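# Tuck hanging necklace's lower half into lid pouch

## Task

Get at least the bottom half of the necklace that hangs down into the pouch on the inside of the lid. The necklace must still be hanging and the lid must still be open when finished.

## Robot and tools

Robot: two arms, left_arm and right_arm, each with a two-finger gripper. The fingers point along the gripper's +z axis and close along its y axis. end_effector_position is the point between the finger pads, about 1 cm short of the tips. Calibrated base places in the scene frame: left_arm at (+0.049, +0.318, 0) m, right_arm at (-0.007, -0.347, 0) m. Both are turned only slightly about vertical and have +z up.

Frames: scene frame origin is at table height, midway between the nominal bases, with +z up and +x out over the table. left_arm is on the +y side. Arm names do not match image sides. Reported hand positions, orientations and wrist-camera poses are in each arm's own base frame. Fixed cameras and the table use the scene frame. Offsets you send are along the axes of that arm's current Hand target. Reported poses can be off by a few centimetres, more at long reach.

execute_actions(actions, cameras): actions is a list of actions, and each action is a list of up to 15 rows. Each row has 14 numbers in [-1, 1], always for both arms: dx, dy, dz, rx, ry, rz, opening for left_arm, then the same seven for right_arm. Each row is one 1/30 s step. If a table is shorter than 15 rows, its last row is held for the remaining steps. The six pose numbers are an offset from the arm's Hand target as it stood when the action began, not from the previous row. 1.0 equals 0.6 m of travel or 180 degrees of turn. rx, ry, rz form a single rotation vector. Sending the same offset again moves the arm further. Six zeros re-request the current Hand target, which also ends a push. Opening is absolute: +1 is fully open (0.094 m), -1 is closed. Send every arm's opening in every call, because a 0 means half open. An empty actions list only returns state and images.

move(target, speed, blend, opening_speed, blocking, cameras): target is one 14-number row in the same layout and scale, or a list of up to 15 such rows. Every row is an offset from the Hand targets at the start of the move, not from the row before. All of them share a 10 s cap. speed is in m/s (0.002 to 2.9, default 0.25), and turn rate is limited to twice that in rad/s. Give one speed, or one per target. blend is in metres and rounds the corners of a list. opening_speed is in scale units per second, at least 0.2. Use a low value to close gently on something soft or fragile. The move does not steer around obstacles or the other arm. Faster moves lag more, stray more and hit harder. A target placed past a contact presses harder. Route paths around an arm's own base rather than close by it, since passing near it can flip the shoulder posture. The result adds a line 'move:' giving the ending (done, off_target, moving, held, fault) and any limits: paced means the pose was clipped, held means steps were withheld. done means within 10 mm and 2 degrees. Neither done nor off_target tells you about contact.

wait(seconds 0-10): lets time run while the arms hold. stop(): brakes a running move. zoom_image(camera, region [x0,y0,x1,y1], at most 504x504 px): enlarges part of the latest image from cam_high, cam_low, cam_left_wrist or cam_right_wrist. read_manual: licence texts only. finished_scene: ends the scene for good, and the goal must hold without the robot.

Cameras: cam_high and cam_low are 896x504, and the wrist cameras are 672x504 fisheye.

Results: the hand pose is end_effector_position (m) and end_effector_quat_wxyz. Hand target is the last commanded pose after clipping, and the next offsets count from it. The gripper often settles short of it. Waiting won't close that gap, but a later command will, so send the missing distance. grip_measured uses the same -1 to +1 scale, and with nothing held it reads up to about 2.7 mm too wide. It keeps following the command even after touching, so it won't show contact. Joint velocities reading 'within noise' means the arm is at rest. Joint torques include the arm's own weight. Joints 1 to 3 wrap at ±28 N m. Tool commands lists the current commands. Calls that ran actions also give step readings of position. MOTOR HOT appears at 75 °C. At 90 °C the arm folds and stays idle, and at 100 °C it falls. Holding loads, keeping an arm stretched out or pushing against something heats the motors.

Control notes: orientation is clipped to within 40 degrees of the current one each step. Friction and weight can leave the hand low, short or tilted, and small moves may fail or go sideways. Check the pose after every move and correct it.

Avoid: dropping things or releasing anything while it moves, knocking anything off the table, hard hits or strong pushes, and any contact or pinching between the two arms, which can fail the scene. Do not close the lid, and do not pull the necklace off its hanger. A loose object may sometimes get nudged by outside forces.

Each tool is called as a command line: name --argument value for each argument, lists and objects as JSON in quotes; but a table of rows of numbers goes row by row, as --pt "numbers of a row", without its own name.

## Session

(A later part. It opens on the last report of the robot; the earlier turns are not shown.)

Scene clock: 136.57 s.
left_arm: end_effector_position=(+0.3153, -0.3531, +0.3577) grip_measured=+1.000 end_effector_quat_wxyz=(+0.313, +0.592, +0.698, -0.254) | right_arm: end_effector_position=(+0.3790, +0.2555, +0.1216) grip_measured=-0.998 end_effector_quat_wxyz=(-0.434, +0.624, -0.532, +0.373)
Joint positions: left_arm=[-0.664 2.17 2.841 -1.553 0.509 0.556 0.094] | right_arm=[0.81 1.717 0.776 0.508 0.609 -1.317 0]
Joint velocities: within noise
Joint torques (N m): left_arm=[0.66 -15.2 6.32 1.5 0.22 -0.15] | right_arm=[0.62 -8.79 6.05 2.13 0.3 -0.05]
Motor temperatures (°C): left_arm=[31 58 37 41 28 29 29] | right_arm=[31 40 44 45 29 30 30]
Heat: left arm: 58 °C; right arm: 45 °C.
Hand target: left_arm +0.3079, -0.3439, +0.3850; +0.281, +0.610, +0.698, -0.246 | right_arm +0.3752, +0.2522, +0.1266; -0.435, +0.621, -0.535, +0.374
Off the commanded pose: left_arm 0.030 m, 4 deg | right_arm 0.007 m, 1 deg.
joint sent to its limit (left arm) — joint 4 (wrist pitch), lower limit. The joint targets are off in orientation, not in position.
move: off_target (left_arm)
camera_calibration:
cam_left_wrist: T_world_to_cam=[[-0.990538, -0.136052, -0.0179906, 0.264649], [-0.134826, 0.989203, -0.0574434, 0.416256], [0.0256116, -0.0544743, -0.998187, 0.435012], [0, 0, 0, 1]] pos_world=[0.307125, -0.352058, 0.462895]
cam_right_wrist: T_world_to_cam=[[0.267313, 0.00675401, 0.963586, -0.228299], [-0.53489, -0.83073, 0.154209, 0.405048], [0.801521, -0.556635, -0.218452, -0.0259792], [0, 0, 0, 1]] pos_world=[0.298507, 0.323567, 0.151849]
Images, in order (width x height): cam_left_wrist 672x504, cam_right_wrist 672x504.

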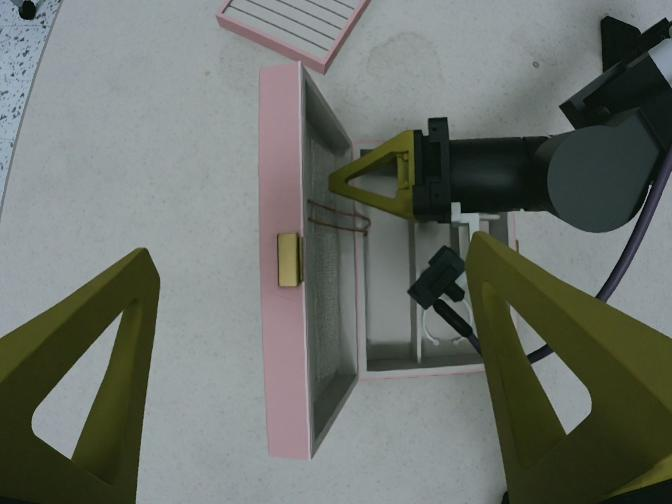

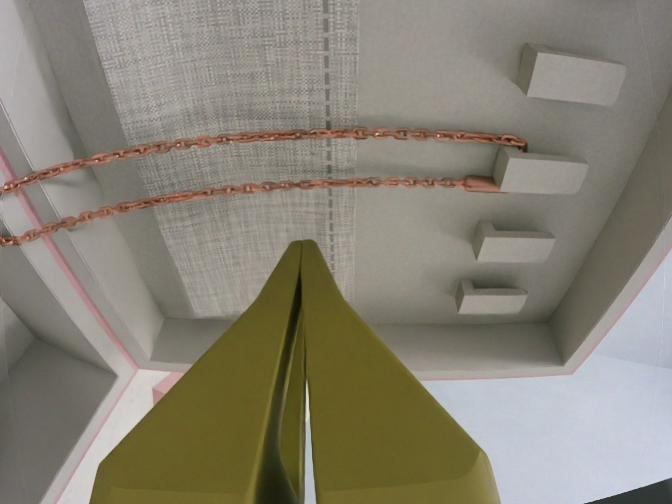

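move --pt "0 0 0 0 0 0 1.0 0.0040 0.0403 -0.1273 0 0 0 -1.0" --pt "0 0 0 0 0 0 1.0 -0.1337 0.0431 -0.1153 0.0185 -0.0322 0.4959 -0.15" --speed '[0.15, 0.25]' --cameras '["cam_right_wrist", "cam_left_wrist"]'

Scene clock: 148.67 s.
left_arm: end_effector_position=(+0.3153, -0.3531, +0.3577) grip_measured=+1.000 end_effector_quat_wxyz=(+0.313, +0.592, +0.698, -0.254) | right_arm: end_effector_position=(+0.2895, +0.3162, +0.1269) grip_measured=-0.152 end_effector_quat_wxyz=(+0.612, -0.076, +0.786, +0.053)
Joint positions: left_arm=[-0.664 2.17 2.841 -1.553 0.509 0.556 0.094] | right_arm=[1.157 1.733 0.73 0.579 0.93 0.337 0.04]
Joint velocities: within noise
Joint torques (N m): left_arm=[0.31 -15.12 6.32 1.55 0.26 -0.1] | right_arm=[0.7 -5 8.43 2.08 0.39 -0.07]
Motor temperatures (°C): left_arm=[31 60 38 41 28 29 29] | right_arm=[31 41 44 45 29 30 30]
Heat: left arm: 60 °C; right arm: 45 °C.
Hand target: left_arm +0.3079, -0.3439, +0.3850; +0.281, +0.610, +0.698, -0.246 | right_arm +0.2903, +0.3206, +0.1260; +0.612, -0.071, +0.786, +0.053
Off the commanded pose: left_arm 0.030 m, 4 deg | right_arm 0.005 m, 1 deg.
joint sent to its limit (left arm) — joint 4 (wrist pitch), lower limit. The joint targets are off in orientation, not in position.
move: off_target (left_arm)
camera_calibration:
cam_left_wrist: T_world_to_cam=[[-0.990538, -0.136052, -0.0179906, 0.264649], [-0.134826, 0.989203, -0.0574434, 0.416256], [0.0256116, -0.0544743, -0.998187, 0.435012], [0, 0, 0, 1]] pos_world=[0.307125, -0.352058, 0.462895]
cam_right_wrist: T_world_to_cam=[[0.0947642, -0.995472, -0.00743228, 0.280279], [-0.830895, -0.0749807, -0.551354, 0.343063], [0.548301, 0.0584241, -0.834238, 0.0376601], [0, 0, 0, 1]] pos_world=[0.23784, 0.302533, 0.22265]
Images, in order (width x height): cam_left_wrist 672x504, cam_right_wrist 672x504.

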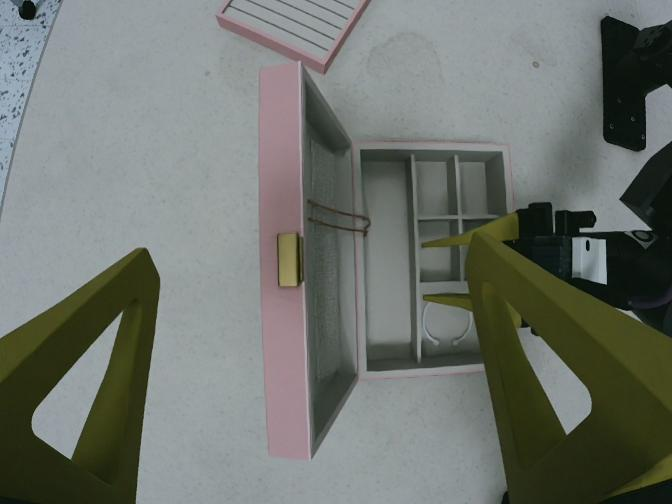

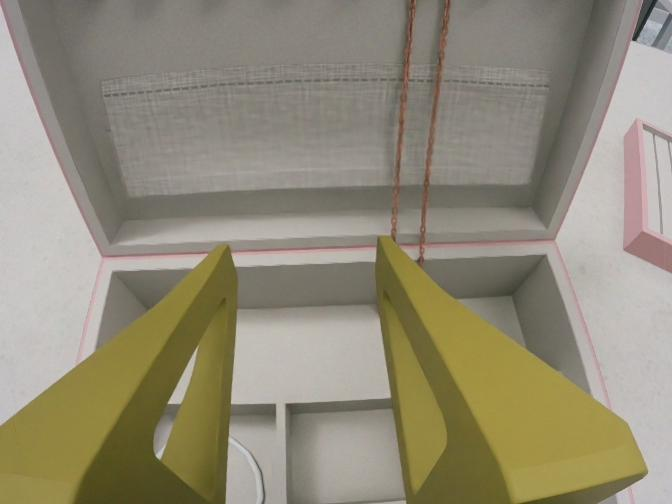

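zoom_image --camera "cam_right_wrist" --region '[90, 40, 330, 220]'

zoom_image --camera "cam_right_wrist" --region '[320, 40, 560, 220]'

Scaled by 2.100 from the camera's 672x504 image, which has a finer 960x720 frame.

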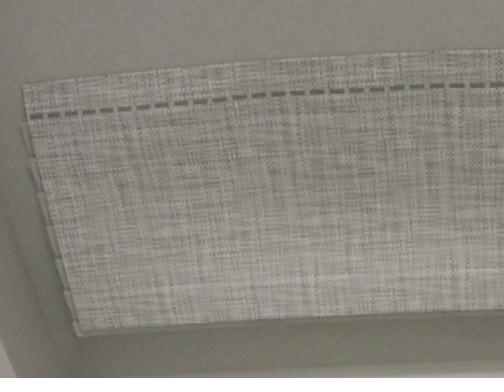

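Scaled by 2.100 from the camera's 672x504 image, which has a finer 960x720 frame.

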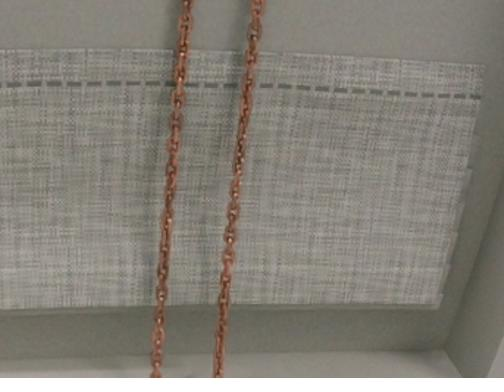

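move --target '[0,0,0,0,0,0,1.0,-0.0338,0.0065,0.1399,0,0,0,-0.15]' --speed 0.1 --cameras '["cam_right_wrist", "cam_left_wrist"]'

Scene clock: 150.80 s.
left_arm: end_effector_position=(+0.3153, -0.3531, +0.3577) grip_measured=+1.000 end_effector_quat_wxyz=(+0.313, +0.592, +0.698, -0.254) | right_arm: end_effector_position=(+0.3713, +0.3341, +0.1288) grip_measured=-0.152 end_effector_quat_wxyz=(+0.614, -0.063, +0.785, +0.054)
Joint positions: left_arm=[-0.664 2.17 2.841 -1.553 0.509 0.556 0.094] | right_arm=[0.977 1.92 0.96 0.614 0.778 0.256 0.04]
Joint velocities: within noise
Joint torques (N m): left_arm=[0.36 -15.12 6.6 1.53 0.28 -0.12] | right_arm=[0.18 -6.37 8.77 2.25 0.14 -0.35]
Motor temperatures (°C): left_arm=[31 60 38 41 28 29 29] | right_arm=[31 41 44 45 29 30 30]
Heat: left arm: 60 °C; right arm: 45 °C.
Hand target: left_arm +0.3079, -0.3439, +0.3850; +0.281, +0.610, +0.698, -0.246 | right_arm +0.3746, +0.3397, +0.1251; +0.612, -0.071, +0.786, +0.053
Off the commanded pose: left_arm 0.030 m, 4 deg | right_arm 0.007 m, 1 deg.
joint sent to its limit (left arm) — joint 4 (wrist pitch), lower limit. The joint targets are off in orientation, not in position.
move: off_target (left_arm)
camera_calibration:
cam_left_wrist: T_world_to_cam=[[-0.990538, -0.136052, -0.0179906, 0.264649], [-0.134826, 0.989203, -0.0574434, 0.416256], [0.0256116, -0.0544743, -0.998187, 0.435012], [0, 0, 0, 1]] pos_world=[0.307125, -0.352058, 0.462895]
cam_right_wrist: T_world_to_cam=[[0.0753627, -0.996813, -0.0261439, 0.300302], [-0.83119, -0.0483139, -0.553886, 0.404927], [0.550858, 0.0634729, -0.832182, -0.00960446], [0, 0, 0, 1]] pos_world=[0.31923, 0.319518, 0.224141]
Images, in order (width x height): cam_left_wrist 672x504, cam_right_wrist 672x504.

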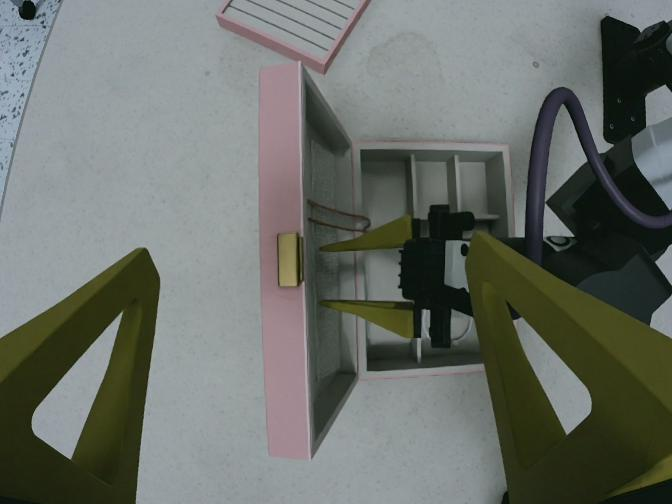

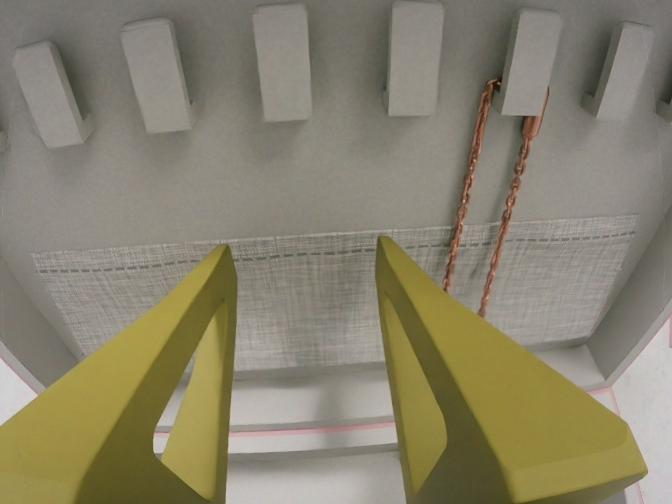

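zoom_image --camera "cam_left_wrist" --region '[270, 170, 430, 350]'

zoom_image --camera "cam_right_wrist" --region '[180, 190, 430, 330]'

Scaled by 2.800 from the camera's 672x504 image, which has a finer 960x720 frame.

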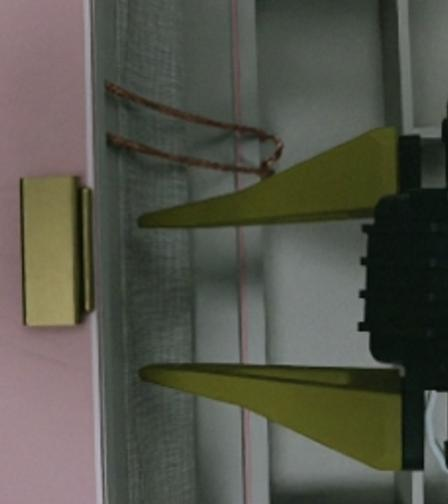

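Scaled by 2.016 from the camera's 672x504 image, which has a finer 960x720 frame.

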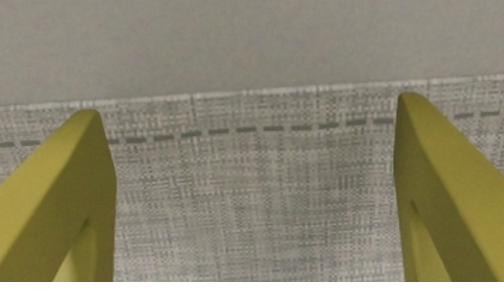

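move --target '[0,0,0,0,0,0,1.0,0.0150,0,0.004,0,0,0,-0.15]' --speed 0.1 --cameras '[]'

Scene clock: 152.43 s.
left_arm: end_effector_position=(+0.3153, -0.3531, +0.3577) grip_measured=+1.000 end_effector_quat_wxyz=(+0.313, +0.592, +0.698, -0.254) | right_arm: end_effector_position=(+0.3727, +0.3364, +0.1225) grip_measured=-0.152 end_effector_quat_wxyz=(+0.615, -0.062, +0.784, +0.057)
Joint positions: left_arm=[-0.664 2.17 2.841 -1.553 0.509 0.556 0.094] | right_arm=[0.977 1.946 0.96 0.647 0.777 0.256 0.04]
Joint velocities: within noise
Joint torques (N m): left_arm=[0.47 -15.15 6.42 1.56 0.27 -0.11] | right_arm=[0.16 -6.57 7.68 2.32 0.14 -0.32]
Motor temperatures (°C): left_arm=[31 60 38 41 28 29 29] | right_arm=[31 41 44 46 29 30 30]
Heat: left arm: 60 °C; right arm: 46 °C.
Hand target: left_arm +0.3079, -0.3439, +0.3850; +0.281, +0.610, +0.698, -0.246 | right_arm +0.3747, +0.3397, +0.1158; +0.612, -0.071, +0.786, +0.053
Off the commanded pose: left_arm 0.030 m, 4 deg | right_arm 0.008 m, 1 deg.
joint sent to its limit (left arm) — joint 4 (wrist pitch), lower limit. The joint targets are off in orientation, not in position.
move: off_target (left_arm)
No camera images: "cameras" was empty.

move --target '[0,0,0,0,0,0,1.0,0,0,0.0085,0,0,0,-0.15]' --speed 0.05 --cameras '["cam_right_wrist"]'

zoom_image --camera "cam_right_wrist" --region '[180, 190, 430, 330]'

Scene clock: 153.27 s.
left_arm: end_effector_position=(+0.3153, -0.3531, +0.3577) grip_measured=+1.000 end_effector_quat_wxyz=(+0.313, +0.592, +0.698, -0.254) | right_arm: end_effector_position=(+0.3741, +0.3362, +0.1179) grip_measured=-0.152 end_effector_quat_wxyz=(+0.613, -0.065, +0.786, +0.054)
Joint positions: left_arm=[-0.664 2.17 2.841 -1.553 0.509 0.556 0.094] | right_arm=[0.972 1.957 0.96 0.651 0.771 0.252 0.04]
Joint velocities: within noise
Joint torques (N m): left_arm=[0.57 -15.15 6.38 1.58 0.26 -0.11] | right_arm=[-0.23 -6.41 8.91 2.28 0.12 -0.35]
Motor temperatures (°C): left_arm=[31 60 38 41 28 29 29] | right_arm=[31 41 44 46 29 30 30]
Heat: left arm: 60 °C; right arm: 46 °C.
Hand target: left_arm +0.3079, -0.3439, +0.3850; +0.281, +0.610, +0.698, -0.246 | right_arm +0.3796, +0.3407, +0.1145; +0.612, -0.071, +0.786, +0.054
Off the commanded pose: left_arm 0.030 m, 4 deg | right_arm 0.008 m, 1 deg.
joint sent to its limit (left arm) — joint 4 (wrist pitch), lower limit. The joint targets are off in orientation, not in position.
move: off_target (left_arm)
camera_calibration:
cam_right_wrist: T_world_to_cam=[[0.0793787, -0.996563, -0.0236957, 0.300086], [-0.831793, -0.0531164, -0.552539, 0.403005], [0.549381, 0.0635698, -0.83315, -0.0197321], [0, 0, 0, 1]] pos_world=[0.322237, 0.321715, 0.213347]
Images, in order (width x height): cam_right_wrist 672x504.

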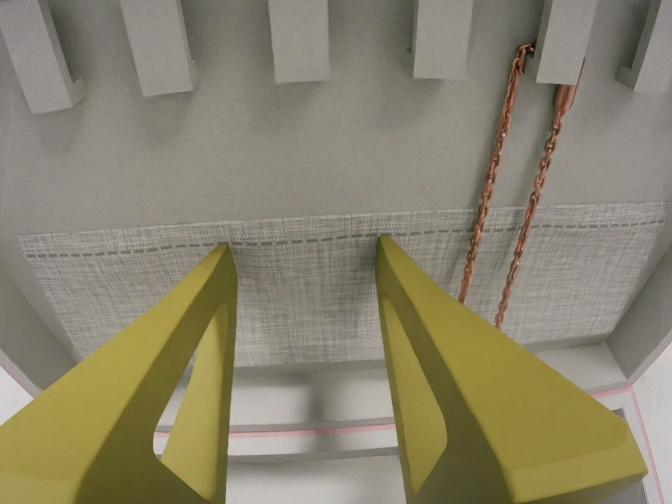

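Scaled by 2.016 from the camera's 672x504 image, which has a finer 960x720 frame.

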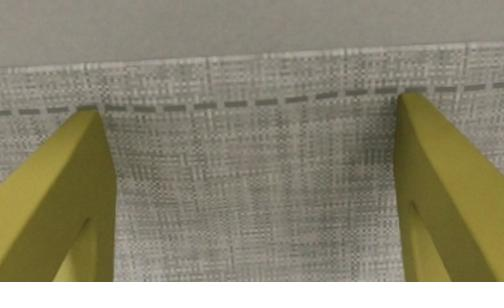

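move --target '[0,0,0,0,0,0,1.0,-0.0200,0,-0.005,0,0,0,-0.15]' --speed 0.08 --cameras '[]'

Scene clock: 154.33 s.
left_arm: end_effector_position=(+0.3153, -0.3531, +0.3577) grip_measured=+1.000 end_effector_quat_wxyz=(+0.313, +0.592, +0.698, -0.254) | right_arm: end_effector_position=(+0.3751, +0.3380, +0.1189) grip_measured=-0.152 end_effector_quat_wxyz=(+0.610, -0.068, +0.788, +0.052)
Joint positions: left_arm=[-0.664 2.17 2.841 -1.553 0.509 0.556 0.094] | right_arm=[0.972 1.957 0.975 0.627 0.769 0.251 0.04]
Joint velocities: within noise
Joint torques (N m): left_arm=[0.66 -15.35 6.37 1.56 0.26 -0.08] | right_arm=[-0.24 -8.98 8.9 2.08 0.13 -0.33]
Motor temperatures (°C): left_arm=[31 60 38 41 28 29 29] | right_arm=[31 41 44 46 29 30 30]
Heat: left arm: 60 °C; right arm: 46 °C.
Hand target: left_arm +0.3079, -0.3439, +0.3850; +0.281, +0.610, +0.698, -0.246 | right_arm +0.3796, +0.3407, +0.1268; +0.612, -0.071, +0.786, +0.054
Off the commanded pose: left_arm 0.030 m, 4 deg | right_arm 0.010 m, 0 deg.
joint sent to its limit (left arm) — joint 4 (wrist pitch), lower limit. The joint targets are off in orientation, not in position.
move: off_target (left_arm)
No camera images: "cameras" was empty.

move --target '[0,0,0,0,0,0,1.0,-0.0100,0,-0.0025,0,0,0,-0.15]' --speed 0.08 --cameras '[]'

Scene clock: 155.17 s.
left_arm: end_effector_position=(+0.3153, -0.3531, +0.3577) grip_measured=+1.000 end_effector_quat_wxyz=(+0.313, +0.592, +0.698, -0.254) | right_arm: end_effector_position=(+0.3756, +0.3388, +0.1188) grip_measured=-0.152 end_effector_quat_wxyz=(+0.608, -0.071, +0.789, +0.049)
Joint positions: left_arm=[-0.664 2.17 2.841 -1.553 0.509 0.556 0.094] | right_arm=[0.972 1.957 0.984 0.608 0.769 0.25 0.04]
Joint velocities: within noise
Joint torques (N m): left_arm=[0.59 -15.12 6.38 1.53 0.24 -0.07] | right_arm=[-0.24 -10.21 8.96 2.02 0.15 -0.33]
Motor temperatures (°C): left_arm=[31 60 38 41 28 29 29] | right_arm=[31 41 44 46 29 30 30]
Heat: left arm: 60 °C; right arm: 46 °C.
Hand target: left_arm +0.3079, -0.3439, +0.3850; +0.281, +0.610, +0.698, -0.246 | right_arm +0.3796, +0.3408, +0.1330; +0.612, -0.071, +0.786, +0.054
Off the commanded pose: left_arm 0.030 m, 4 deg | right_arm 0.015 m, 1 deg.
joint sent to its limit (left arm) — joint 4 (wrist pitch), lower limit. The joint targets are off in orientation, not in position.
move: off_target (left_arm, right_arm)
No camera images: "cameras" was empty.

move --target '[0,0,0,0,0,0,1.0,-0.0080,0,-0.002,0,0,0,-0.15]' --speed 0.08 --cameras '["cam_right_wrist"]'

Scene clock: 156.10 s.
left_arm: end_effector_position=(+0.3153, -0.3531, +0.3577) grip_measured=+1.000 end_effector_quat_wxyz=(+0.313, +0.592, +0.698, -0.254) | right_arm: end_effector_position=(+0.3753, +0.3388, +0.1190) grip_measured=-0.152 end_effector_quat_wxyz=(+0.604, -0.075, +0.792, +0.046)
Joint positions: left_arm=[-0.664 2.17 2.841 -1.553 0.509 0.556 0.094] | right_arm=[0.972 1.952 0.99 0.585 0.767 0.25 0.04]
Joint velocities: within noise
Joint torques (N m): left_arm=[0.44 -15.24 6.24 1.54 0.26 -0.09] | right_arm=[-0.23 -10.7 9.03 2.1 0.17 -0.33]
Motor temperatures (°C): left_arm=[31 60 37 41 28 29 29] | right_arm=[31 42 44 46 29 30 30]
Heat: left arm: 60 °C; right arm: 46 °C.
Hand target: left_arm +0.3079, -0.3439, +0.3850; +0.281, +0.610, +0.698, -0.246 | right_arm +0.3796, +0.3407, +0.1379; +0.612, -0.071, +0.786, +0.053
Off the commanded pose: left_arm 0.030 m, 4 deg | right_arm 0.020 m, 2 deg.
joint sent to its limit (left arm) — joint 4 (wrist pitch), lower limit. The joint targets are off in orientation, not in position.
move: off_target (left_arm, right_arm)
camera_calibration:
cam_right_wrist: T_world_to_cam=[[0.0832704, -0.996524, 0.00229855, 0.298005], [-0.841627, -0.0715617, -0.535298, 0.412613], [0.533601, 0.0426399, -0.84466, -0.00517996], [0, 0, 0, 1]] pos_world=[0.325215, 0.326717, 0.21581]
Images, in order (width x height): cam_right_wrist 672x504.

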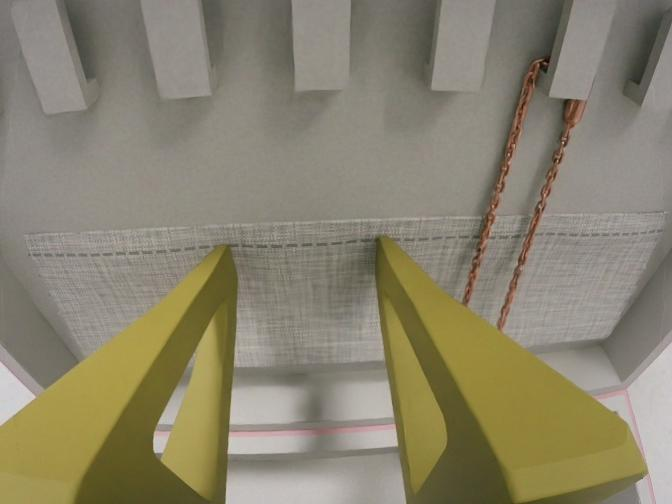

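move --target '[0,0,0,0,0,0,1.0,-0.0080,0,-0.002,0,0,0,-0.15]' --speed 0.08 --cameras '[]'

Scene clock: 157.00 s.
left_arm: end_effector_position=(+0.3153, -0.3531, +0.3577) grip_measured=+1.000 end_effector_quat_wxyz=(+0.313, +0.592, +0.698, -0.254) | right_arm: end_effector_position=(+0.3749, +0.3389, +0.1214) grip_measured=-0.152 end_effector_quat_wxyz=(+0.602, -0.078, +0.794, +0.044)
Joint positions: left_arm=[-0.664 2.17 2.841 -1.553 0.509 0.556 0.094] | right_arm=[0.972 1.941 0.996 0.559 0.764 0.249 0.04]
Joint velocities: within noise
Joint torques (N m): left_arm=[0.66 -15.19 6.35 1.55 0.25 -0.11] | right_arm=[-0.23 -10.85 9.2 2.12 0.21 -0.32]
Motor temperatures (°C): left_arm=[31 61 37 41 28 29 29] | right_arm=[31 42 44 46 29 30 30]
Heat: left arm: 61 °C; right arm: 46 °C.
Hand target: left_arm +0.3079, -0.3439, +0.3850; +0.281, +0.610, +0.698, -0.246 | right_arm +0.3796, +0.3407, +0.1429; +0.612, -0.071, +0.786, +0.053
Off the commanded pose: left_arm 0.030 m, 4 deg | right_arm 0.022 m, 2 deg.
joint sent to its limit (left arm) — joint 4 (wrist pitch), lower limit. The joint targets are off in orientation, not in position.
move: off_target (left_arm, right_arm)
No camera images: "cameras" was empty.

move --pt "0 0 0 0 0 0 1.0 0.0505 0 -0.0476 0 0 0 -0.15" --pt "0 0 0 0 0 0 1.0 0.0362 0 0.0092 0 0 0 -0.15" --speed 0.1 --cameras '["cam_right_wrist"]'

Scene clock: 158.63 s.
left_arm: end_effector_position=(+0.3153, -0.3531, +0.3577) grip_measured=+1.000 end_effector_quat_wxyz=(+0.313, +0.592, +0.698, -0.254) | right_arm: end_effector_position=(+0.3765, +0.3356, +0.1257) grip_measured=-0.152 end_effector_quat_wxyz=(+0.615, -0.062, +0.784, +0.056)
Joint positions: left_arm=[-0.664 2.17 2.841 -1.553 0.509 0.556 0.094] | right_arm=[0.968 1.942 0.972 0.633 0.77 0.252 0.04]
Joint velocities: within noise
Joint torques (N m): left_arm=[0.39 -15.21 6.35 1.58 0.25 -0.07] | right_arm=[0.08 -6.48 8.62 2.23 0.09 -0.35]
Motor temperatures (°C): left_arm=[31 61 37 41 28 29 29] | right_arm=[31 42 44 46 29 30 30]
Heat: left arm: 61 °C; right arm: 46 °C.
Hand target: left_arm +0.3079, -0.3439, +0.3850; +0.281, +0.610, +0.698, -0.246 | right_arm +0.3797, +0.3405, +0.1205; +0.612, -0.071, +0.786, +0.053
Off the commanded pose: left_arm 0.030 m, 4 deg | right_arm 0.008 m, 1 deg.
joint sent to its limit (left arm) — joint 4 (wrist pitch), lower limit. The joint targets are off in orientation, not in position.
move: off_target (left_arm)
camera_calibration:
cam_right_wrist: T_world_to_cam=[[0.0753374, -0.996717, -0.0296565, 0.301773], [-0.829568, -0.0461453, -0.556496, 0.406651], [0.553301, 0.066527, -0.830321, -0.0173646], [0, 0, 0, 1]] pos_world=[0.324218, 0.320703, 0.220831]
Images, in order (width x height): cam_right_wrist 672x504.

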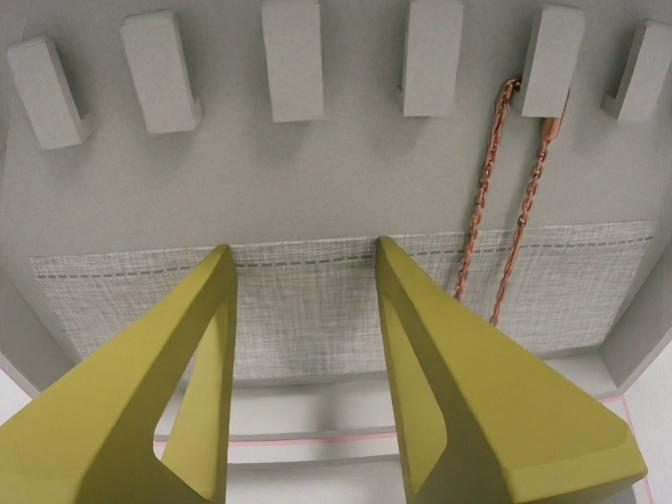

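move --target '[0,0,0,0,0,0,1.0,-0.0016,0,0.0065,0,0,0,-0.15]' --speed 0.05 --cameras '["cam_right_wrist"]'

zoom_image --camera "cam_right_wrist" --region '[180, 190, 430, 330]'

Scene clock: 159.50 s.
left_arm: end_effector_position=(+0.3153, -0.3531, +0.3577) grip_measured=+1.000 end_effector_quat_wxyz=(+0.313, +0.592, +0.698, -0.254) | right_arm: end_effector_position=(+0.3774, +0.3381, +0.1256) grip_measured=-0.152 end_effector_quat_wxyz=(+0.615, -0.064, +0.784, +0.057)
Joint positions: left_arm=[-0.664 2.17 2.841 -1.553 0.509 0.556 0.094] | right_arm=[0.968 1.949 0.98 0.633 0.764 0.248 0.04]
Joint velocities: within noise
Joint torques (N m): left_arm=[0.34 -15.3 6.37 1.61 0.28 -0.06] | right_arm=[-0.46 -6.34 9.13 2.22 0.11 -0.33]
Motor temperatures (°C): left_arm=[31 61 37 41 28 29 29] | right_arm=[31 42 44 46 29 30 30]
Heat: left arm: 61 °C; right arm: 46 °C.
Hand target: left_arm +0.3079, -0.3439, +0.3850; +0.281, +0.610, +0.698, -0.246 | right_arm +0.3837, +0.3413, +0.1205; +0.612, -0.071, +0.786, +0.053
Off the commanded pose: left_arm 0.030 m, 4 deg | right_arm 0.009 m, 1 deg.
joint sent to its limit (left arm) — joint 4 (wrist pitch), lower limit. The joint targets are off in orientation, not in position.
move: off_target (left_arm)
camera_calibration:
cam_right_wrist: T_world_to_cam=[[0.0815021, -0.99625, -0.0290449, 0.301687], [-0.82922, -0.0516122, -0.556535, 0.409109], [0.552949, 0.0694434, -0.830316, -0.0189265], [0, 0, 0, 1]] pos_world=[0.325119, 0.322985, 0.220731]
Images, in order (width x height): cam_right_wrist 672x504.

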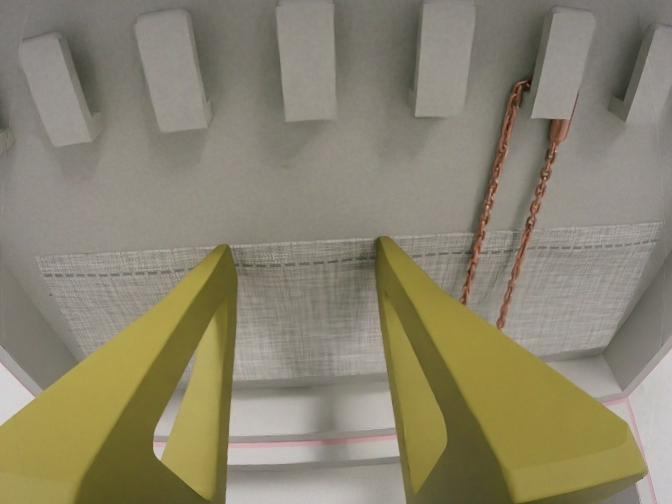

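Scaled by 2.016 from the camera's 672x504 image, which has a finer 960x720 frame.

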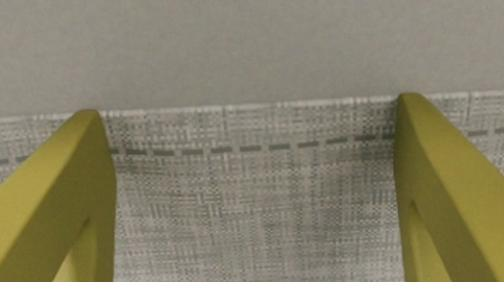

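move --target '[0,0,0,0,0,0,1.0,0,0,0.005,0,0,0,-0.15]' --speed 0.05 --cameras '[]'

move --target '[0,0,0,0,0,0,1.0,0,0,0,0,0,0,-0.6]' --opening_speed 0.3 --cameras '["cam_right_wrist", "cam_left_wrist"]'

zoom_image --camera "cam_right_wrist" --region '[180, 190, 430, 330]'

Scene clock: 160.43 s.
left_arm: end_effector_position=(+0.3153, -0.3531, +0.3577) grip_measured=+1.000 end_effector_quat_wxyz=(+0.313, +0.592, +0.698, -0.254) | right_arm: end_effector_position=(+0.3800, +0.3391, +0.1249) grip_measured=-0.152 end_effector_quat_wxyz=(+0.614, -0.065, +0.784, +0.058)
Joint positions: left_arm=[-0.664 2.17 2.841 -1.553 0.509 0.556 0.094] | right_arm=[0.963 1.957 0.988 0.633 0.758 0.246 0.04]
Joint velocities: within noise
Joint torques (N m): left_arm=[0.44 -15.21 6.45 1.55 0.31 -0.11] | right_arm=[-0.46 -6.39 9.03 2.24 0.11 -0.32]
Motor temperatures (°C): left_arm=[31 61 37 41 28 29 29] | right_arm=[31 42 44 46 29 30 30]
Heat: left arm: 61 °C; right arm: 46 °C.
Hand target: left_arm +0.3079, -0.3439, +0.3850; +0.281, +0.610, +0.698, -0.246 | right_arm +0.3866, +0.3418, +0.1199; +0.612, -0.071, +0.786, +0.054
Off the commanded pose: left_arm 0.030 m, 4 deg | right_arm 0.009 m, 1 deg.
joint sent to its limit (left arm) — joint 4 (wrist pitch), lower limit. The joint targets are off in orientation, not in position.
move: off_target (left_arm)
No camera images: "cameras" was empty.

Scene clock: 162.13 s.
left_arm: end_effector_position=(+0.3153, -0.3531, +0.3577) grip_measured=+1.000 end_effector_quat_wxyz=(+0.313, +0.592, +0.698, -0.254) | right_arm: end_effector_position=(+0.3799, +0.3398, +0.1248) grip_measured=-0.598 end_effector_quat_wxyz=(+0.614, -0.066, +0.784, +0.059)
Joint positions: left_arm=[-0.664 2.17 2.841 -1.553 0.509 0.556 0.094] | right_arm=[0.963 1.957 0.988 0.633 0.754 0.246 0.019]
Joint velocities: within noise
Joint torques (N m): left_arm=[0.53 -15.35 6.42 1.57 0.27 -0.09] | right_arm=[-0.5 -6.38 9.02 2.24 0.15 -0.33]
Motor temperatures (°C): left_arm=[31 61 37 41 28 29 29] | right_arm=[31 42 44 47 29 30 30]
Heat: left arm: 61 °C; right arm: 47 °C.
Hand target: left_arm +0.3079, -0.3439, +0.3850; +0.281, +0.610, +0.698, -0.246 | right_arm +0.3866, +0.3418, +0.1199; +0.612, -0.071, +0.786, +0.054
Off the commanded pose: left_arm 0.030 m, 4 deg | right_arm 0.009 m, 1 deg.
joint sent to its limit (left arm) — joint 4 (wrist pitch), lower limit. The joint targets are off in orientation, not in position.
move: off_target (left_arm)
camera_calibration:
cam_left_wrist: T_world_to_cam=[[-0.990538, -0.136052, -0.0179906, 0.264649], [-0.134826, 0.989203, -0.0574434, 0.416256], [0.0256116, -0.0544743, -0.998187, 0.435012], [0, 0, 0, 1]] pos_world=[0.307125, -0.352058, 0.462895]
cam_right_wrist: T_world_to_cam=[[0.0871817, -0.995753, -0.0295866, 0.300808], [-0.829916, -0.0561698, -0.555054, 0.412498], [0.551035, 0.0729449, -0.831288, -0.021439], [0, 0, 0, 1]] pos_world=[0.327927, 0.324265, 0.220037]
Images, in order (width x height): cam_left_wrist 672x504, cam_right_wrist 672x504.

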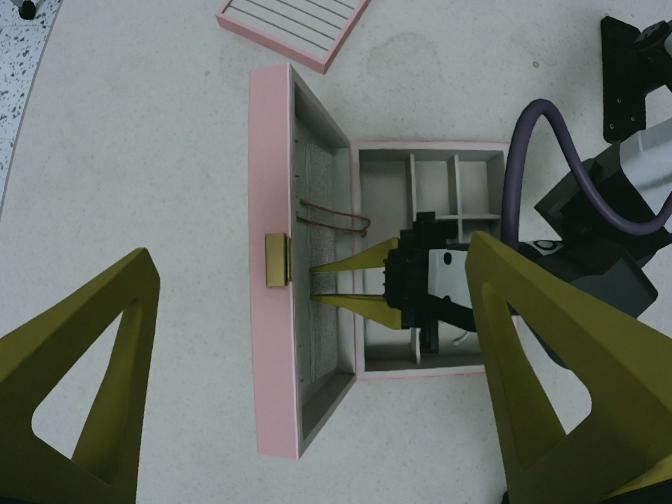

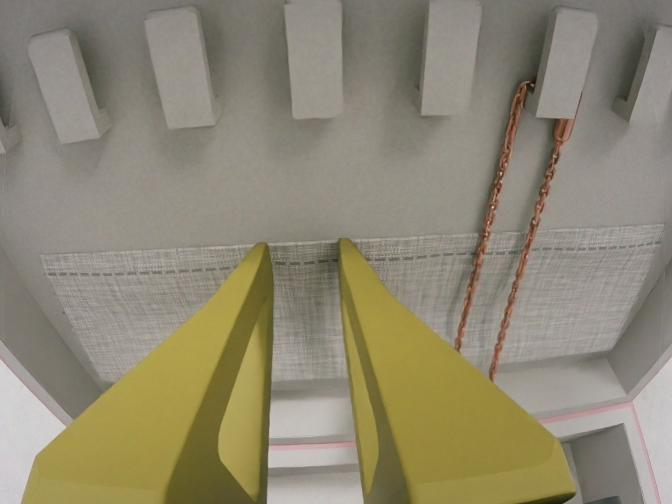

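Scaled by 2.016 from the camera's 672x504 image, which has a finer 960x720 frame.

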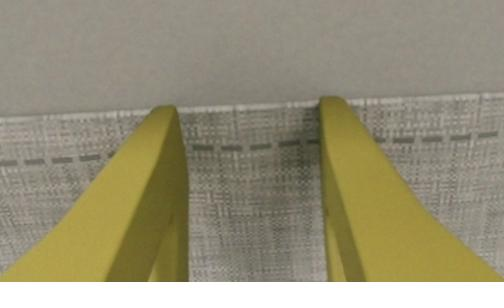

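zoom_image --camera "cam_left_wrist" --region '[270, 200, 400, 350]'

Scaled by 3.360 from the camera's 672x504 image, which has a finer 960x720 frame.

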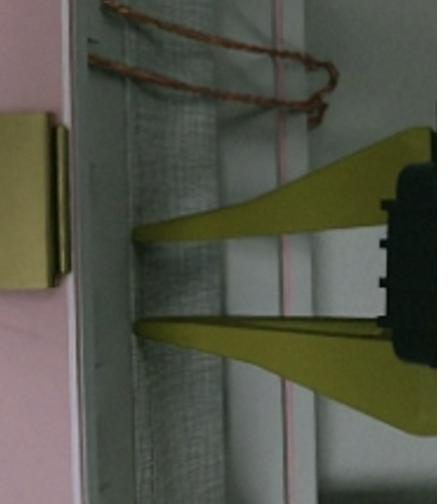

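move --target '[0,0,0,0,0,0,1.0,0,0,0,0,0,0,-0.85]' --opening_speed 0.3 --cameras '["cam_right_wrist"]'

zoom_image --camera "cam_right_wrist" --region '[180, 190, 430, 330]'

move --target '[0,0,0,0,0,0,1.0,0,0,0,0,0,0,-1.0]' --opening_speed 0.3 --cameras '["cam_right_wrist"]'

zoom_image --camera "cam_right_wrist" --region '[180, 190, 430, 330]'

Scene clock: 163.57 s.
left_arm: end_effector_position=(+0.3153, -0.3531, +0.3577) grip_measured=+1.000 end_effector_quat_wxyz=(+0.313, +0.592, +0.698, -0.254) | right_arm: end_effector_position=(+0.3799, +0.3398, +0.1248) grip_measured=-0.848 end_effector_quat_wxyz=(+0.614, -0.066, +0.784, +0.059)
Joint positions: left_arm=[-0.664 2.17 2.841 -1.553 0.509 0.556 0.094] | right_arm=[0.963 1.957 0.988 0.633 0.754 0.245 0.007]
Joint velocities: within noise
Joint torques (N m): left_arm=[0.51 -15.12 6.53 1.55 0.25 -0.11] | right_arm=[-0.47 -6.38 9.06 2.24 0.16 -0.33]
Motor temperatures (°C): left_arm=[31 61 37 41 28 29 29] | right_arm=[31 42 45 47 29 30 30]
Heat: left arm: 61 °C; right arm: 47 °C.
Hand target: left_arm +0.3079, -0.3439, +0.3850; +0.281, +0.610, +0.698, -0.246 | right_arm +0.3866, +0.3418, +0.1199; +0.612, -0.071, +0.786, +0.053
Off the commanded pose: left_arm 0.030 m, 4 deg | right_arm 0.009 m, 1 deg.
joint sent to its limit (left arm) — joint 4 (wrist pitch), lower limit. The joint targets are off in orientation, not in position.
move: off_target (left_arm)
camera_calibration:
cam_right_wrist: T_world_to_cam=[[0.0873203, -0.995751, -0.0292514, 0.300689], [-0.829848, -0.0564643, -0.555126, 0.412587], [0.551115, 0.0727479, -0.831252, -0.0214093], [0, 0, 0, 1]] pos_world=[0.327927, 0.324266, 0.220037]
Images, in order (width x height): cam_right_wrist 672x504.

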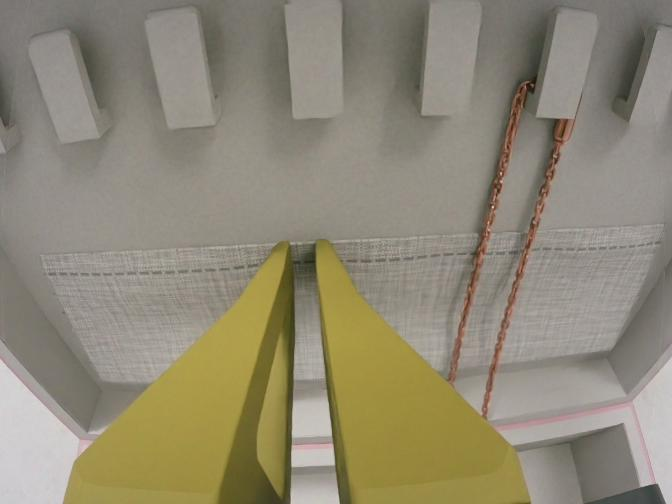

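Scaled by 2.016 from the camera's 672x504 image, which has a finer 960x720 frame.

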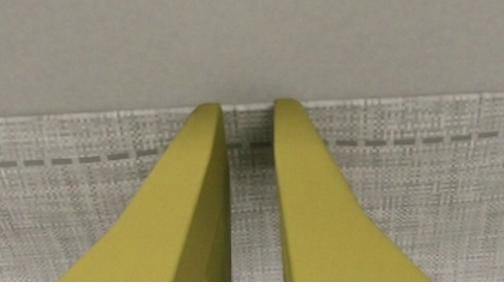

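Scene clock: 164.27 s.
left_arm: end_effector_position=(+0.3153, -0.3531, +0.3577) grip_measured=+1.000 end_effector_quat_wxyz=(+0.313, +0.592, +0.698, -0.254) | right_arm: end_effector_position=(+0.3799, +0.3398, +0.1248) grip_measured=-0.998 end_effector_quat_wxyz=(+0.614, -0.066, +0.784, +0.059)
Joint positions: left_arm=[-0.664 2.17 2.841 -1.553 0.509 0.556 0.094] | right_arm=[0.963 1.957 0.988 0.633 0.754 0.245 0]
Joint velocities: within noise
Joint torques (N m): left_arm=[0.42 -15.23 6.48 1.46 0.27 -0.1] | right_arm=[-0.5 -6.39 9.05 2.24 0.15 -0.33]
Motor temperatures (°C): left_arm=[31 61 37 41 28 29 29] | right_arm=[31 42 45 47 29 30 30]
Heat: left arm: 61 °C; right arm: 47 °C.
Hand target: left_arm +0.3079, -0.3439, +0.3850; +0.281, +0.610, +0.698, -0.246 | right_arm +0.3866, +0.3418, +0.1199; +0.612, -0.071, +0.786, +0.053
Off the commanded pose: left_arm 0.030 m, 4 deg | right_arm 0.009 m, 1 deg.
joint sent to its limit (left arm) — joint 4 (wrist pitch), lower limit. The joint targets are off in orientation, not in position.
move: off_target (left_arm)
camera_calibration:
cam_right_wrist: T_world_to_cam=[[0.0873203, -0.995751, -0.0292514, 0.300689], [-0.829848, -0.0564643, -0.555126, 0.412587], [0.551115, 0.0727479, -0.831252, -0.0214093], [0, 0, 0, 1]] pos_world=[0.327927, 0.324266, 0.220037]
Images, in order (width x height): cam_right_wrist 672x504.

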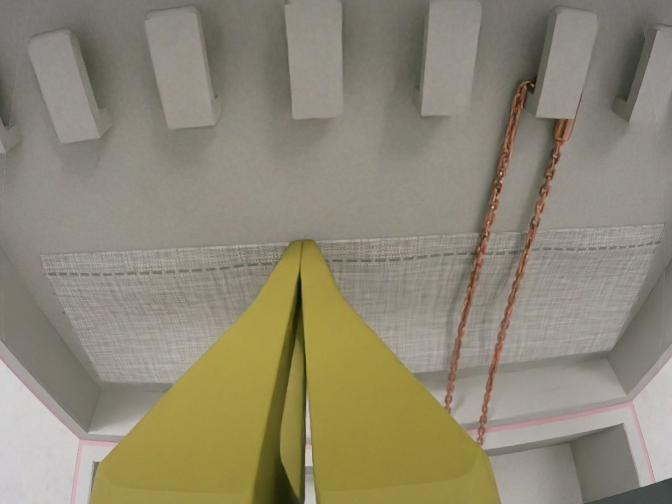

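Scaled by 2.016 from the camera's 672x504 image, which has a finer 960x720 frame.

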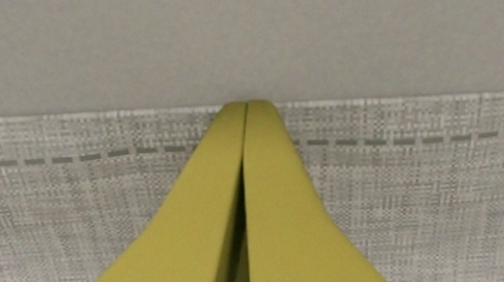

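move --target '[0,0,0,0,0,0,1.0,0,0,-0.1,0,0,0,-0.8]' --speed 0.1 --cameras '["cam_right_wrist", "cam_left_wrist"]'

zoom_image --camera "cam_left_wrist" --region '[280, 120, 400, 250]'

zoom_image --camera "cam_left_wrist" --region '[280, 240, 400, 370]'

Scene clock: 170.13 s.
left_arm: end_effector_position=(+0.3153, -0.3531, +0.3577) grip_measured=+1.000 end_effector_quat_wxyz=(+0.313, +0.592, +0.698, -0.254) | right_arm: end_effector_position=(+0.3318, +0.3366, +0.1288) grip_measured=-0.802 end_effector_quat_wxyz=(+0.611, -0.079, +0.786, +0.053)
Joint positions: left_arm=[-0.664 2.17 2.841 -1.553 0.509 0.556 0.094] | right_arm=[1.068 1.849 0.878 0.59 0.846 0.278 0.009]
Joint velocities: within noise
Joint torques (N m): left_arm=[0.57 -15.35 6.52 1.55 0.24 -0.13] | right_arm=[0.47 -9.73 5.68 1.99 0.37 -0.06]
Motor temperatures (°C): left_arm=[31 62 38 42 28 29 29] | right_arm=[31 42 45 47 29 30 30]
Heat: left arm: 62 °C; right arm: 47 °C.
Hand target: left_arm +0.3079, -0.3439, +0.3850; +0.281, +0.610, +0.698, -0.246 | right_arm +0.3293, +0.3316, +0.1344; +0.612, -0.071, +0.786, +0.053
Off the commanded pose: left_arm 0.030 m, 4 deg | right_arm 0.008 m, 1 deg.
joint sent to its limit (left arm) — joint 4 (wrist pitch), lower limit. The joint targets are off in orientation, not in position.
move: off_target (left_arm)
camera_calibration:
cam_left_wrist: T_world_to_cam=[[-0.990538, -0.136052, -0.0179906, 0.264649], [-0.134826, 0.989203, -0.0574434, 0.416256], [0.0256116, -0.0544743, -0.998187, 0.435012], [0, 0, 0, 1]] pos_world=[0.307125, -0.352058, 0.462895]
cam_right_wrist: T_world_to_cam=[[0.0988057, -0.995098, -0.00411131, 0.294684], [-0.830789, -0.0802155, -0.550777, 0.382413], [0.547747, 0.0578355, -0.834642, 0.0152358], [0, 0, 0, 1]] pos_world=[0.280242, 0.323034, 0.224552]
Images, in order (width x height): cam_left_wrist 672x504, cam_right_wrist 672x504.

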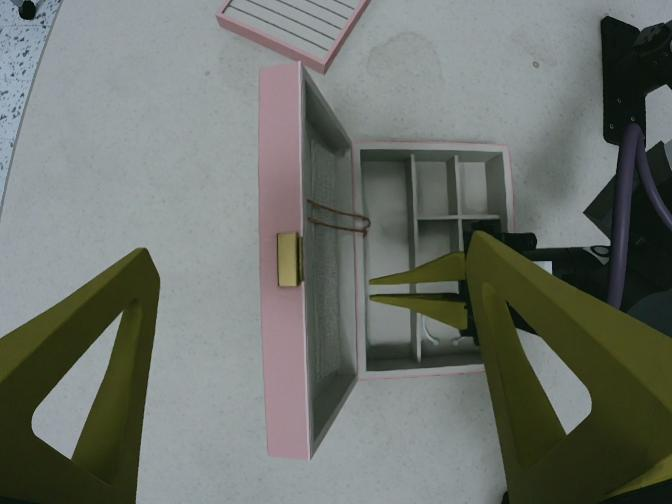

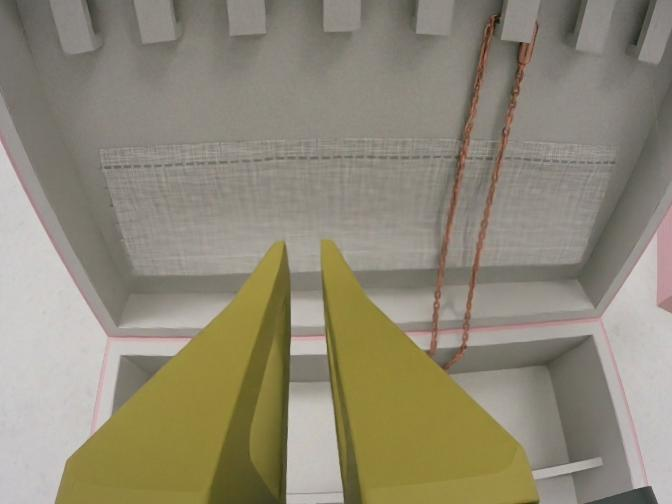

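Scaled by 3.877 from the camera's 672x504 image, which has a finer 960x720 frame.

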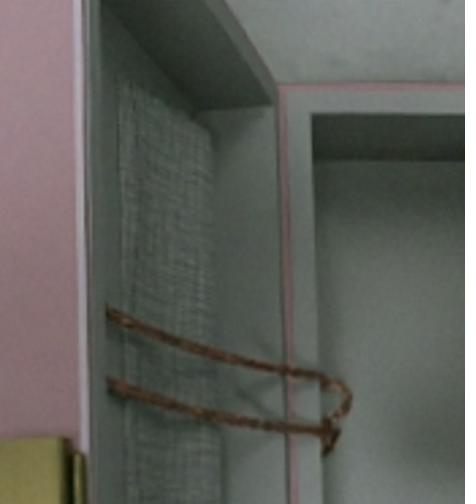

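Scaled by 3.877 from the camera's 672x504 image, which has a finer 960x720 frame.

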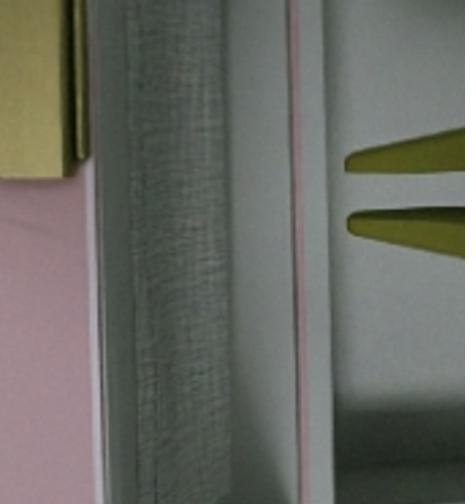

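zoom_image --camera "cam_right_wrist" --region '[380, 280, 560, 420]'

zoom_image --camera "cam_right_wrist" --region '[420, 0, 600, 150]'

Scaled by 2.800 from the camera's 672x504 image, which has a finer 960x720 frame.

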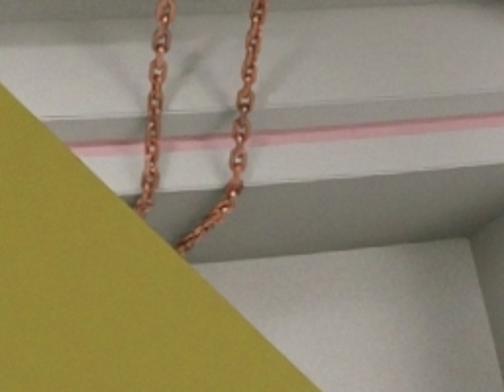

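Scaled by 2.800 from the camera's 672x504 image, which has a finer 960x720 frame.

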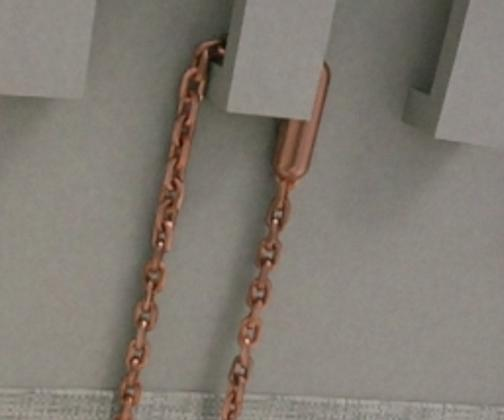

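move --pt "0 0 0 0 0 0 1.0 -0.0129 -0.0005 0.0328 0 0 0 -1.0" --pt "0 0 0 0 0 0 1.0 -0.0284 0 0.0940 0 0 0 -1.0" --speed 0.1 --cameras '["cam_right_wrist"]'

Scene clock: 172.40 s.
left_arm: end_effector_position=(+0.3153, -0.3531, +0.3577) grip_measured=+1.000 end_effector_quat_wxyz=(+0.313, +0.592, +0.698, -0.254) | right_arm: end_effector_position=(+0.3834, +0.3361, +0.1436) grip_measured=-0.998 end_effector_quat_wxyz=(+0.618, -0.057, +0.782, +0.056)
Joint positions: left_arm=[-0.664 2.17 2.841 -1.553 0.509 0.556 0.094] | right_arm=[0.955 1.916 1.012 0.582 0.765 0.245 0]
Joint velocities: within noise
Joint torques (N m): left_arm=[0.72 -15.21 6.37 1.55 0.28 -0.11] | right_arm=[-0.01 -6.45 9.36 2.08 0.05 -0.31]
Motor temperatures (°C): left_arm=[31 62 38 42 28 29 29] | right_arm=[31 42 45 47 29 30 30]
Heat: left arm: 62 °C; right arm: 47 °C.
Hand target: left_arm +0.3079, -0.3439, +0.3850; +0.281, +0.610, +0.698, -0.246 | right_arm +0.3872, +0.3420, +0.1372; +0.612, -0.071, +0.786, +0.053
Off the commanded pose: left_arm 0.030 m, 4 deg | right_arm 0.010 m, 2 deg.
joint sent to its limit (left arm) — joint 4 (wrist pitch), lower limit. The joint targets are off in orientation, not in position.
move: off_target (left_arm)
camera_calibration:
cam_right_wrist: T_world_to_cam=[[0.0699907, -0.996885, -0.0363545, 0.305342], [-0.825128, -0.0373745, -0.563708, 0.418709], [0.560593, 0.0694515, -0.825174, -0.0108191], [0, 0, 0, 1]] pos_world=[0.330182, 0.320791, 0.238202]
Images, in order (width x height): cam_right_wrist 672x504.

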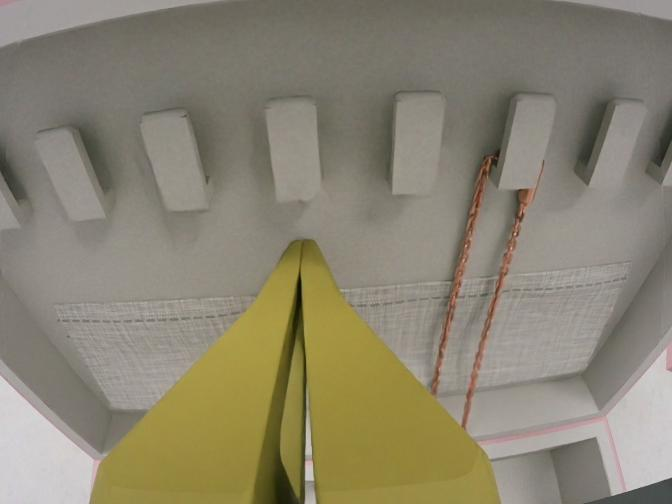

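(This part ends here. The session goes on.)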